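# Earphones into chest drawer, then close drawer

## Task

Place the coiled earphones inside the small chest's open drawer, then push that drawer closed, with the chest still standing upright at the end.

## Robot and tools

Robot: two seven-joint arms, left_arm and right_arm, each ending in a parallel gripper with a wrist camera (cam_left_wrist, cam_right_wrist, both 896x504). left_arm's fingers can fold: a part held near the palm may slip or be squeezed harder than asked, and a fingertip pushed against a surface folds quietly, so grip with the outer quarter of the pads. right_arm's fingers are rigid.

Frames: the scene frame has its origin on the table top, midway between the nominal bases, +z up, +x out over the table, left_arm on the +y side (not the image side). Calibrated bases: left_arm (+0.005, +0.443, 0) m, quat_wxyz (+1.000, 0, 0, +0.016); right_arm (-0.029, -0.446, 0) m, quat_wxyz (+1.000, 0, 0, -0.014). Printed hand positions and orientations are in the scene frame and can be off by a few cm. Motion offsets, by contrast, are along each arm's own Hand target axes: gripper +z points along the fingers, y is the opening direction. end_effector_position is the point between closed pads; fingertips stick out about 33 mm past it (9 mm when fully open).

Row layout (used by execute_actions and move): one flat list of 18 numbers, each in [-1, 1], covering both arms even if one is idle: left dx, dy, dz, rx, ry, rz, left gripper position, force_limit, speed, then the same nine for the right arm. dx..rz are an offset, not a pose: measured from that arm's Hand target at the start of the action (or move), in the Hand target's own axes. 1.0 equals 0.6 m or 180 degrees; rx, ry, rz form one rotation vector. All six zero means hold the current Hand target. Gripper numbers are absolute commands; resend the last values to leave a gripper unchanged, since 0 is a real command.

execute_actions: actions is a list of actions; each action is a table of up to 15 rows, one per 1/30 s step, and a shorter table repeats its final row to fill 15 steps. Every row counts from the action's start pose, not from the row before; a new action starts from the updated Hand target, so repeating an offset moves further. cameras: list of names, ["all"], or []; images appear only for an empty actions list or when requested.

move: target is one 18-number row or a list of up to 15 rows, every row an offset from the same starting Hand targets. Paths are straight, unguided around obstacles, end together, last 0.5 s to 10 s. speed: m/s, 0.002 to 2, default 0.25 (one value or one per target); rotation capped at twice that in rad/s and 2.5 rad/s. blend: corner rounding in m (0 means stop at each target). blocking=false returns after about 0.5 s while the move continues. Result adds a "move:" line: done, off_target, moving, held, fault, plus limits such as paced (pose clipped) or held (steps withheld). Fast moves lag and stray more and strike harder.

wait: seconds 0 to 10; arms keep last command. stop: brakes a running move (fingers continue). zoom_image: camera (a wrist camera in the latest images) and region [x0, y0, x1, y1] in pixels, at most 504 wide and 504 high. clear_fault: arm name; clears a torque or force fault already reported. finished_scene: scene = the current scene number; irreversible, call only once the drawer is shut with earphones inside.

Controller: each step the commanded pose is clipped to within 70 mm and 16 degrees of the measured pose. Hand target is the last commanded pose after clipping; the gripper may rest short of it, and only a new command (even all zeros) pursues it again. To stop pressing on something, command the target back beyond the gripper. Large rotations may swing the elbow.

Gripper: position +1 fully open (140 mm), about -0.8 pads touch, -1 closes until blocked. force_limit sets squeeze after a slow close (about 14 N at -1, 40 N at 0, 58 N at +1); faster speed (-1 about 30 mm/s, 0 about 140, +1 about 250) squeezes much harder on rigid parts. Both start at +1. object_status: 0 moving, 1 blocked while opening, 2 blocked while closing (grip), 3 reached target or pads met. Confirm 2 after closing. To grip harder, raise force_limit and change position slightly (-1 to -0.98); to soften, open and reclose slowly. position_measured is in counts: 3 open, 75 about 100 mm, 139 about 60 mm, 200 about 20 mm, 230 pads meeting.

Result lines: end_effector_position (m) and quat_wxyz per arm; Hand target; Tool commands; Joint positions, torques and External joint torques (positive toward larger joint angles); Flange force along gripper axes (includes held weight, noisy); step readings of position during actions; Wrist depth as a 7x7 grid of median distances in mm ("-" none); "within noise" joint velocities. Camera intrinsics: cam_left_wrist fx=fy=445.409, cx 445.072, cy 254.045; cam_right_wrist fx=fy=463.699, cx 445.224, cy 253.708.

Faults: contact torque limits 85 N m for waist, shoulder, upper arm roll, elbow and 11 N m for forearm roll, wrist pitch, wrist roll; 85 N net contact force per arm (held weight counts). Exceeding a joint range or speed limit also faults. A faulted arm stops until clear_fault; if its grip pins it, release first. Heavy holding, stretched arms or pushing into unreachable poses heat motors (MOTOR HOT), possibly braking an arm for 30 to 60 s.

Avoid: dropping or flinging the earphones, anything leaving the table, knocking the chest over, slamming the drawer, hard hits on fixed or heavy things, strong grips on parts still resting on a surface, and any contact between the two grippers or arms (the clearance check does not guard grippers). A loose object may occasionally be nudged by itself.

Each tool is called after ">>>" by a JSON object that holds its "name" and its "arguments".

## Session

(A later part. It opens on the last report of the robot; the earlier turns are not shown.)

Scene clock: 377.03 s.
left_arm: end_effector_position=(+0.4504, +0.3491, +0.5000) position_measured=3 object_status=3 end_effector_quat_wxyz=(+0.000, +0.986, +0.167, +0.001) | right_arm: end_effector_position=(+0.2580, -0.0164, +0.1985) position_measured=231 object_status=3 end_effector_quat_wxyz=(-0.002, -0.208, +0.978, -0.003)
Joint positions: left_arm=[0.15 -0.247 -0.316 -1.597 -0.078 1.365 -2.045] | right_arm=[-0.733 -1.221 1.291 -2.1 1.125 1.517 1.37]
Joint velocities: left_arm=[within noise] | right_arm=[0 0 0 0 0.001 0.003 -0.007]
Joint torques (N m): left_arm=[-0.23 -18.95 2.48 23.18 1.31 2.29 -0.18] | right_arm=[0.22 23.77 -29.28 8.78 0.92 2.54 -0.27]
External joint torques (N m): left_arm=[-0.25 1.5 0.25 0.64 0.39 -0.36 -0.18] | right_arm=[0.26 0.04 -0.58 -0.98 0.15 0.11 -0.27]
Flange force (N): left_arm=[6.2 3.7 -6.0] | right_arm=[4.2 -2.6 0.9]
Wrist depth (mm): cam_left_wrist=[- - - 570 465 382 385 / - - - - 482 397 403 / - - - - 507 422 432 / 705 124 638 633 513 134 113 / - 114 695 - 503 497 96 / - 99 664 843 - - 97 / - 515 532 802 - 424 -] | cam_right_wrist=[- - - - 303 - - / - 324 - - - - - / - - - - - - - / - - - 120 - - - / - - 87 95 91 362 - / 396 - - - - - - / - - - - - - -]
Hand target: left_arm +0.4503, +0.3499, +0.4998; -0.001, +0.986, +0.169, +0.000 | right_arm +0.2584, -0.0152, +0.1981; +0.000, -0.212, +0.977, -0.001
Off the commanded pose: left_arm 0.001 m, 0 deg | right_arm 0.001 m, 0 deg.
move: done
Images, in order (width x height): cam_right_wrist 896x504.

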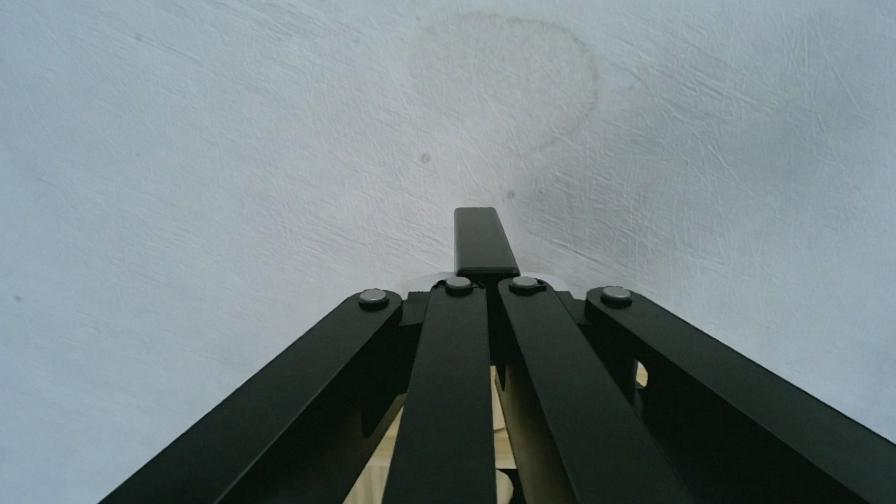

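>>> {"name": "move", "arguments": {"target": [[0,0,0,0,0,0,1,1,1,-0.0667,0,0,0,0,0,-0.85,-1,-0.5],[0,0,0,0,0,0,1,1,1,-0.1917,0,0,0,0,0,-0.85,-1,-0.5]], "speed": [0.06, 0.08], "blend": 0.01, "cameras": ["all"]}}

>>> {"name": "zoom_image", "arguments": {"camera": "cam_left_wrist", "region": [560, 180, 896, 420]}}

Scene clock: 389.67 s.
left_arm: end_effector_position=(+0.4504, +0.3491, +0.5000) position_measured=3 object_status=3 end_effector_quat_wxyz=(+0.000, +0.986, +0.167, +0.001) | right_arm: end_effector_position=(+0.3637, +0.0309, +0.1978) position_measured=231 object_status=3 end_effector_quat_wxyz=(+0.001, -0.215, +0.977, -0.003)
Joint positions: left_arm=[0.15 -0.247 -0.316 -1.597 -0.078 1.365 -2.045] | right_arm=[-1.106 -1.17 1.45 -1.734 1.149 1.527 1.377]
Joint velocities: left_arm=[within noise] | right_arm=[0.001 0.001 0 0.001 0.002 0 0.007]
Joint torques (N m): left_arm=[-0.21 -18.88 2.49 23.23 1.31 2.27 -0.13] | right_arm=[-0.67 33.77 -30.04 9.45 0.88 2.33 0.13]
External joint torques (N m): left_arm=[-0.14 1.37 0.38 0.84 0.42 -0.35 -0.13] | right_arm=[-0.6 0.91 -0.51 0.21 0.11 -0.11 0.13]
Flange force (N): left_arm=[6.4 3.4 -6.6] | right_arm=[-2.4 0.2 -2.0]
Wrist depth (mm): cam_left_wrist=[- 566 - 587 448 381 381 / 597 - - 586 471 401 408 / 630 - 619 597 507 420 417 / 665 125 638 - 658 134 435 / - 106 703 - 667 126 96 / - 99 635 - - - 97 / - 512 506 1035 - - -] | cam_right_wrist=[- - - - - - - / - 323 - - - - - / - 333 - - - - - / - - 341 120 337 - - / - - 87 95 91 - - / - - - - - - - / - - - - - - -]
Hand target: left_arm +0.4503, +0.3499, +0.4998; -0.001, +0.986, +0.169, +0.000 | right_arm +0.3631, +0.0324, +0.1980; +0.000, -0.212, +0.977, -0.001
Off the commanded pose: left_arm 0.001 m, 0 deg | right_arm 0.002 m, 0 deg.
move: done

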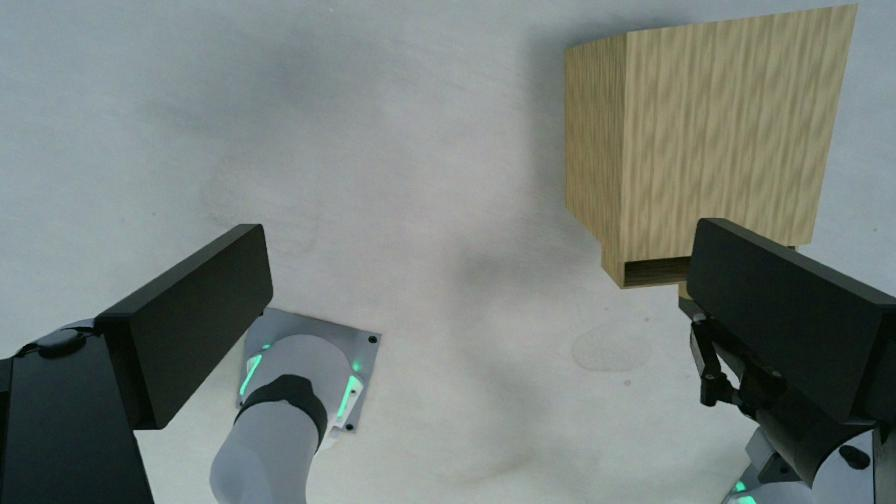

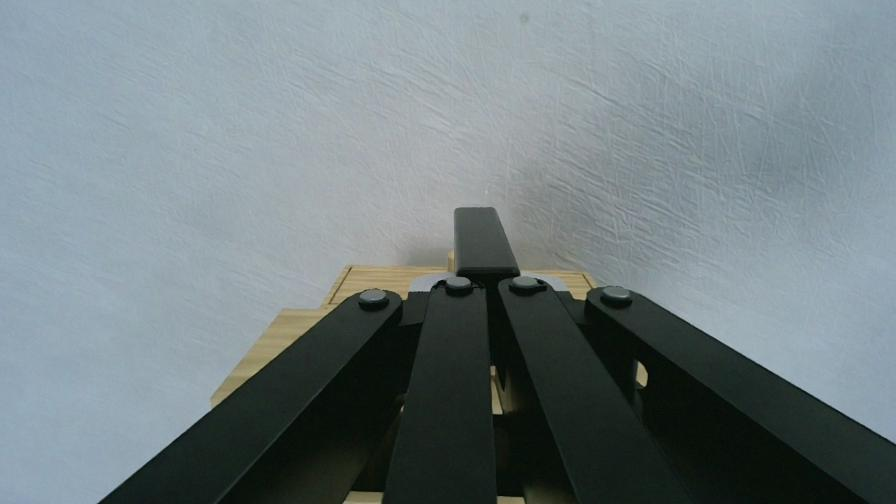

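Scaled by 1.500 from the camera's 896x504 image, which has a finer 1280x720 frame.

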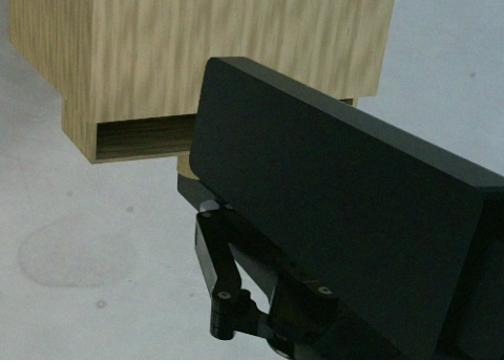

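>>> {"name": "move", "arguments": {"target": [0,0,0,0,0,0,1,1,1,-0.04,0,0,0,0,0,-0.85,-1,-0.5], "speed": 0.05, "cameras": ["cam_left_wrist"]}}

>>> {"name": "zoom_image", "arguments": {"camera": "cam_left_wrist", "region": [560, 200, 840, 400]}}

Scene clock: 399.07 s.
left_arm: end_effector_position=(+0.4504, +0.3491, +0.5000) position_measured=3 object_status=3 end_effector_quat_wxyz=(+0.000, +0.986, +0.167, +0.001) | right_arm: end_effector_position=(+0.3858, +0.0411, +0.1979) position_measured=231 object_status=3 end_effector_quat_wxyz=(+0.001, -0.215, +0.977, -0.003)
Joint positions: left_arm=[0.15 -0.247 -0.316 -1.597 -0.078 1.365 -2.045] | right_arm=[-1.19 -1.163 1.487 -1.643 1.152 1.525 1.392]
Joint velocities: left_arm=[within noise] | right_arm=[0.002 0 0.002 0.001 -0.001 0 0.004]
Joint torques (N m): left_arm=[-0.29 -18.97 2.48 23.2 1.31 2.25 -0.11] | right_arm=[-0.64 36.24 -30.11 9.02 0.74 2.2 0.12]
External joint torques (N m): left_arm=[-0.28 1.42 0.26 0.68 0.41 -0.4 -0.11] | right_arm=[-0.73 0.93 -0.82 -0.26 -0.05 -0.25 0.12]
Flange force (N): left_arm=[6.1 3.4 -6.1] | right_arm=[-0.6 -0.8 -2.1]
Wrist depth (mm): cam_left_wrist=[- - 574 570 558 379 387 / - - 561 575 474 399 406 / - - - - 493 420 418 / 669 124 - - 652 134 114 / - 115 701 - 709 125 96 / - 99 671 761 761 790 97 / - 780 541 888 - - -] | cam_right_wrist=[- - - - - 289 - / - - - - - - - / - - - - - - - / - - 284 132 316 - - / - - 87 95 91 - - / - - - - - - - / - - - - - - -]
Hand target: left_arm +0.4503, +0.3499, +0.4998; -0.001, +0.986, +0.169, +0.000 | right_arm +0.3850, +0.0424, +0.1980; +0.000, -0.212, +0.977, -0.001
Off the commanded pose: left_arm 0.001 m, 0 deg | right_arm 0.002 m, 0 deg.
move: done
Images, in order (width x height): cam_left_wrist 896x504.

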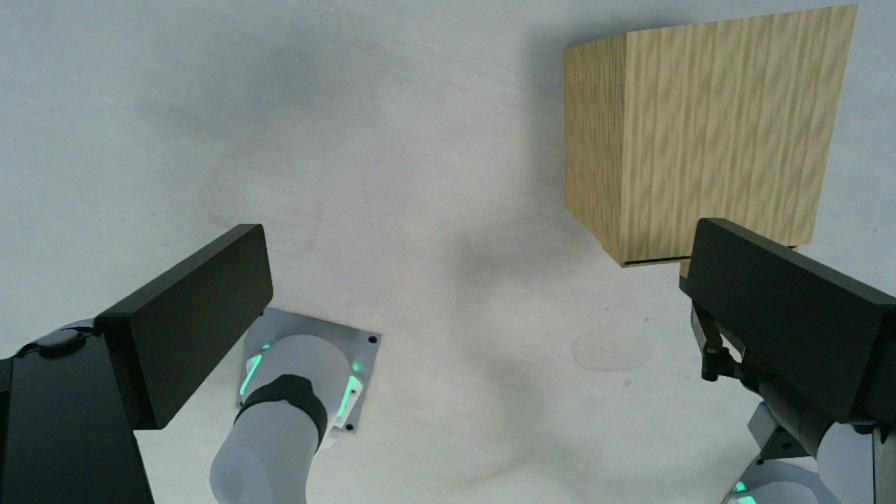

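Scaled by 1.800 from the camera's 896x504 image, which has a finer 1280x720 frame.

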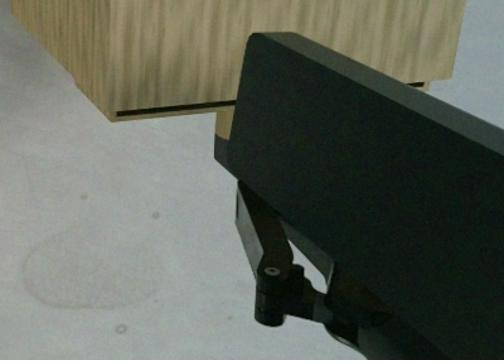

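>>> {"name": "move", "arguments": {"target": [0,0,0,0,0,0,1,1,1,-0.0145,0,0,0,0,0,-0.85,-1,-0.5], "speed": 0.02, "cameras": ["cam_left_wrist"]}}

>>> {"name": "zoom_image", "arguments": {"camera": "cam_left_wrist", "region": [560, 200, 840, 400]}}

Scene clock: 420.90 s.
left_arm: end_effector_position=(+0.4504, +0.3491, +0.5000) position_measured=3 object_status=3 end_effector_quat_wxyz=(+0.000, +0.986, +0.167, +0.001) | right_arm: end_effector_position=(+0.3937, +0.0447, +0.1979) position_measured=231 object_status=3 end_effector_quat_wxyz=(+0.001, -0.214, +0.977, -0.003)
Joint positions: left_arm=[0.15 -0.247 -0.316 -1.597 -0.078 1.365 -2.045] | right_arm=[-1.22 -1.16 1.501 -1.608 1.152 1.524 1.399]
Joint velocities: left_arm=[within noise] | right_arm=[-0.001 0 0.003 0.002 0 0 0.004]
Joint torques (N m): left_arm=[-0.31 -18.93 2.56 23.18 1.3 2.27 -0.1] | right_arm=[-0.67 37.02 -29.85 8.6 0.74 2.24 0.07]
External joint torques (N m): left_arm=[-0.34 1.36 0.32 0.73 0.39 -0.37 -0.1] | right_arm=[-0.72 0.72 -0.67 -0.7 -0.05 -0.22 0.07]
Flange force (N): left_arm=[6.0 3.3 -6.1] | right_arm=[1.1 -1.6 -1.1]
Wrist depth (mm): cam_left_wrist=[- - - - 561 383 383 / - - 594 - 484 397 404 / 618 - - - 489 420 425 / 652 135 - - - 134 114 / - 107 667 - 736 126 96 / - 100 642 - - - 97 / - 496 508 - 917 - -] | cam_right_wrist=[- - - - - - 290 / - - - - - - - / - - - - - - - / - - 263 132 292 - - / - - 93 95 91 - - / - - - - - - - / - - - - - - -]
Hand target: left_arm +0.4503, +0.3499, +0.4998; -0.001, +0.986, +0.169, +0.000 | right_arm +0.3929, +0.0460, +0.1980; +0.000, -0.212, +0.977, -0.001
Off the commanded pose: left_arm 0.001 m, 0 deg | right_arm 0.001 m, 0 deg.
move: done
Images, in order (width x height): cam_left_wrist 896x504.

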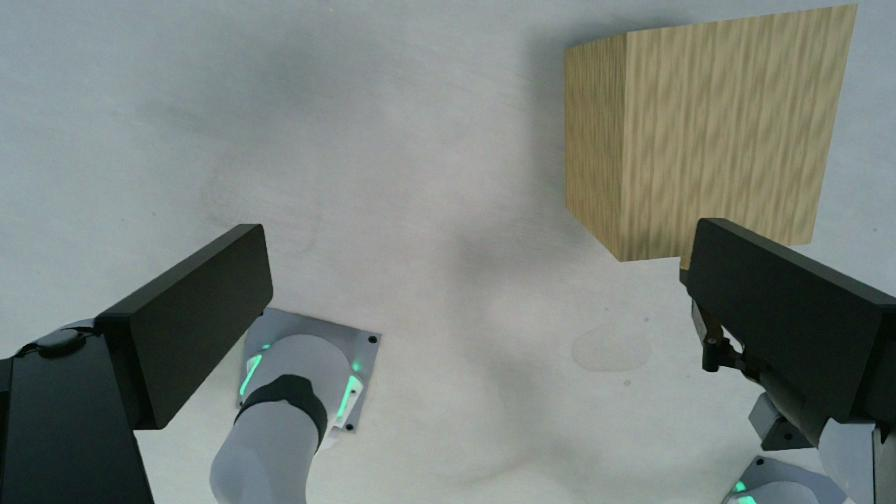

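Scaled by 1.800 from the camera's 896x504 image, which has a finer 1280x720 frame.

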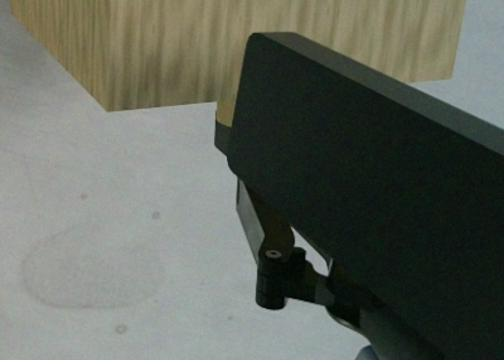

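Nearly flush; press the last few millimetres until the stop.

>>> {"name": "move", "arguments": {"target": [0,0,0,0,0,0,1,1,1,-0.0075,0,0,0,0,0,-0.85,-1,-0.5], "speed": 0.02, "cameras": ["cam_left_wrist"]}}

Scene clock: 426.47 s.
left_arm: end_effector_position=(+0.4504, +0.3491, +0.5000) position_measured=3 object_status=3 end_effector_quat_wxyz=(+0.000, +0.986, +0.167, +0.001) | right_arm: end_effector_position=(+0.3951, +0.0460, +0.1980) position_measured=231 object_status=3 end_effector_quat_wxyz=(-0.003, -0.214, +0.977, -0.003)
Joint positions: left_arm=[0.15 -0.247 -0.316 -1.597 -0.078 1.365 -2.045] | right_arm=[-1.235 -1.159 1.507 -1.59 1.152 1.515 1.404]
Joint velocities: left_arm=[within noise] | right_arm=[-0.002 0 0 0.003 -0.001 -0.003 0.003]
Joint torques (N m): left_arm=[-0.23 -18.85 2.52 23.22 1.3 2.29 -0.07] | right_arm=[-1.27 36.11 -29.4 9.62 1.24 3.4 0.13]
External joint torques (N m): left_arm=[-0.26 1.34 0.27 0.83 0.39 -0.35 -0.07] | right_arm=[-1.16 -0.74 -0.26 0.4 0.45 0.96 0.13]
Flange force (N): left_arm=[6.2 3.4 -6.4] | right_arm=[-5.4 0.9 1.2]
Wrist depth (mm): cam_left_wrist=[568 - - 589 397 381 385 / - - - 594 466 400 393 / - - 613 622 495 419 413 / - 124 - 645 - 134 437 / - 114 - 691 - 126 96 / - 100 582 - - - 97 / - 504 513 821 855 - -] | cam_right_wrist=[303 - - - - - - / - - - 309 - - - / - - - - 338 - - / - - 259 132 290 - - / - - 93 95 92 - - / - - - - - - - / - - - - - - -]
Hand target: left_arm +0.4503, +0.3499, +0.4998; -0.001, +0.986, +0.169, +0.000 | right_arm +0.3970, +0.0478, +0.1980; +0.000, -0.212, +0.977, -0.001
Off the commanded pose: left_arm 0.001 m, 0 deg | right_arm 0.003 m, 0 deg.
move: done
Images, in order (width x height): cam_left_wrist 896x504.

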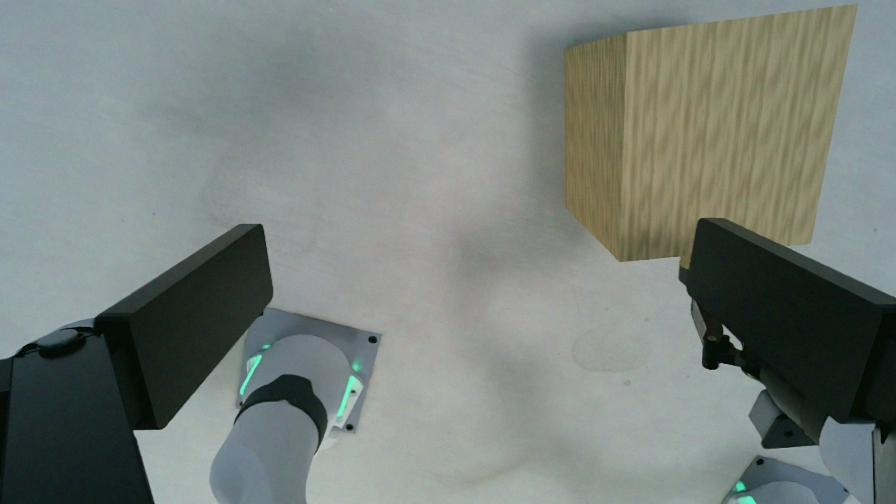

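>>> {"name": "move", "arguments": {"target": [0,0,0,0,0,0,1,1,1,-0.004,0,0,0,0,0,-0.85,-1,-0.5], "speed": 0.02}}

>>> {"name": "move", "arguments": {"target": [0,0,0,0,0,0,1,1,1,0.18,0,0,0,0,0,-0.85,-1,-0.5], "speed": 0.2, "cameras": ["all"]}}

>>> {"name": "zoom_image", "arguments": {"camera": "cam_left_wrist", "region": [560, 180, 840, 380]}}

Scene clock: 437.53 s.
left_arm: end_effector_position=(+0.4504, +0.3491, +0.5000) position_measured=3 object_status=3 end_effector_quat_wxyz=(+0.000, +0.986, +0.167, +0.001) | right_arm: end_effector_position=(+0.3951, +0.0460, +0.1982) position_measured=231 object_status=3 end_effector_quat_wxyz=(-0.006, -0.213, +0.977, -0.003)
Joint positions: left_arm=[0.15 -0.247 -0.316 -1.597 -0.078 1.365 -2.045] | right_arm=[-1.243 -1.159 1.509 -1.581 1.152 1.506 1.406]
Joint velocities: left_arm=[within noise] | right_arm=[-0.002 -0.001 0 0.003 0.001 -0.003 0]
Joint torques (N m): left_arm=[-0.25 -18.91 2.52 23.16 1.3 2.27 -0.13] | right_arm=[-1.72 35.6 -29.16 10.09 1.8 4.35 0.14]
External joint torques (N m): left_arm=[-0.29 1.2 0.27 0.83 0.4 -0.36 -0.13] | right_arm=[-1.71 -1.28 -0.28 0.91 1.02 1.94 0.14]
Flange force (N): left_arm=[5.8 3.4 -6.3] | right_arm=[-9.4 1.9 2.6]
Wrist depth (mm): cam_left_wrist=[- 565 525 567 532 384 384 / - - - 600 485 403 402 / 591 630 - - 506 420 431 / 638 124 658 - 665 134 112 / - 107 687 715 715 125 96 / - 99 629 736 747 824 97 / - 501 516 777 - - -] | cam_right_wrist=[- - - - - - - / - 332 - 320 - - - / - - - 315 - - - / - - 261 132 293 - - / - - 93 95 91 - - / - - - - - - - / - - - - - - -]
Hand target: left_arm +0.4503, +0.3499, +0.4998; -0.001, +0.986, +0.169, +0.000 | right_arm +0.3992, +0.0488, +0.1980; +0.000, -0.212, +0.977, -0.001
Off the commanded pose: left_arm 0.001 m, 0 deg | right_arm 0.005 m, 1 deg.
move: off_target (right_arm)

Scene clock: 438.83 s.
left_arm: end_effector_position=(+0.4504, +0.3491, +0.5000) position_measured=3 object_status=3 end_effector_quat_wxyz=(+0.000, +0.986, +0.167, +0.001) | right_arm: end_effector_position=(+0.2997, +0.0050, +0.1977) position_measured=231 object_status=3 end_effector_quat_wxyz=(-0.002, -0.209, +0.978, +0.001)
Joint positions: left_arm=[0.15 -0.247 -0.316 -1.597 -0.078 1.365 -2.045] | right_arm=[-0.882 -1.189 1.357 -1.962 1.14 1.527 1.369]
Joint velocities: left_arm=[within noise] | right_arm=[0 0 0 0 -0.001 0.001 -0.005]
Joint torques (N m): left_arm=[-0.24 -18.91 2.5 23.2 1.29 2.27 -0.14] | right_arm=[0.42 26.26 -30.88 8.58 0.66 2.55 -0.24]
External joint torques (N m): left_arm=[-0.19 1.5 0.34 0.67 0.39 -0.38 -0.14] | right_arm=[0.38 -0.67 -1.53 -1.2 -0.14 0.12 -0.24]
Flange force (N): left_arm=[6.3 3.4 -6.1] | right_arm=[7.4 -3.5 0.1]
Wrist depth (mm): cam_left_wrist=[- 582 563 547 521 375 385 / - - 586 - 488 395 401 / 629 600 632 - 572 422 431 / 600 135 643 - 676 134 439 / - 107 701 - - 126 96 / - 99 652 - 768 469 97 / - 504 526 782 - 386 342] | cam_right_wrist=[- - - - - 295 - / - - - - - 311 301 / - - - - - - - / - - 352 120 - - - / - - 92 95 91 - - / - - - - - - - / - - - - - - -]
Hand target: left_arm +0.4503, +0.3499, +0.4998; -0.001, +0.986, +0.169, +0.000 | right_arm +0.3009, +0.0041, +0.1980; +0.000, -0.212, +0.977, -0.001
Off the commanded pose: left_arm 0.001 m, 0 deg | right_arm 0.001 m, 0 deg.
move: done

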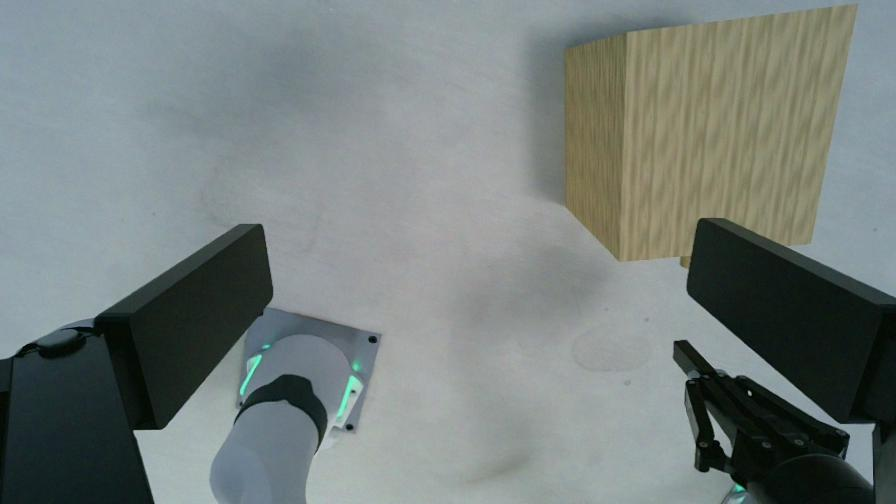

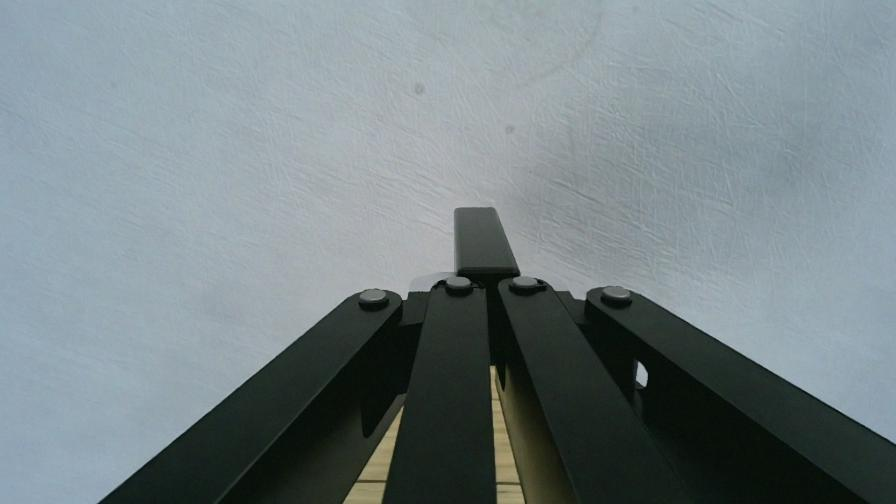

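Scaled by 1.800 from the camera's 896x504 image, which has a finer 1280x720 frame.

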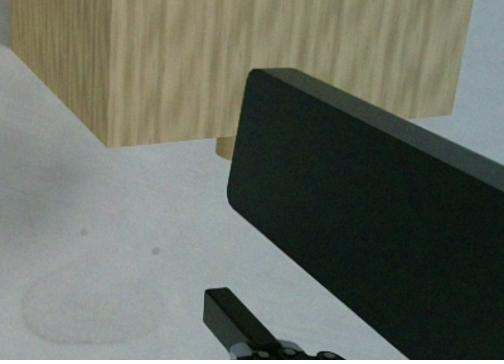

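The last push met a hard stop: the gripper did not move and the force rose. The drawer is shut and the chest is upright.

>>> {"name": "finished_scene", "arguments": {"scene": 2}}

The scene is finished: the task was done.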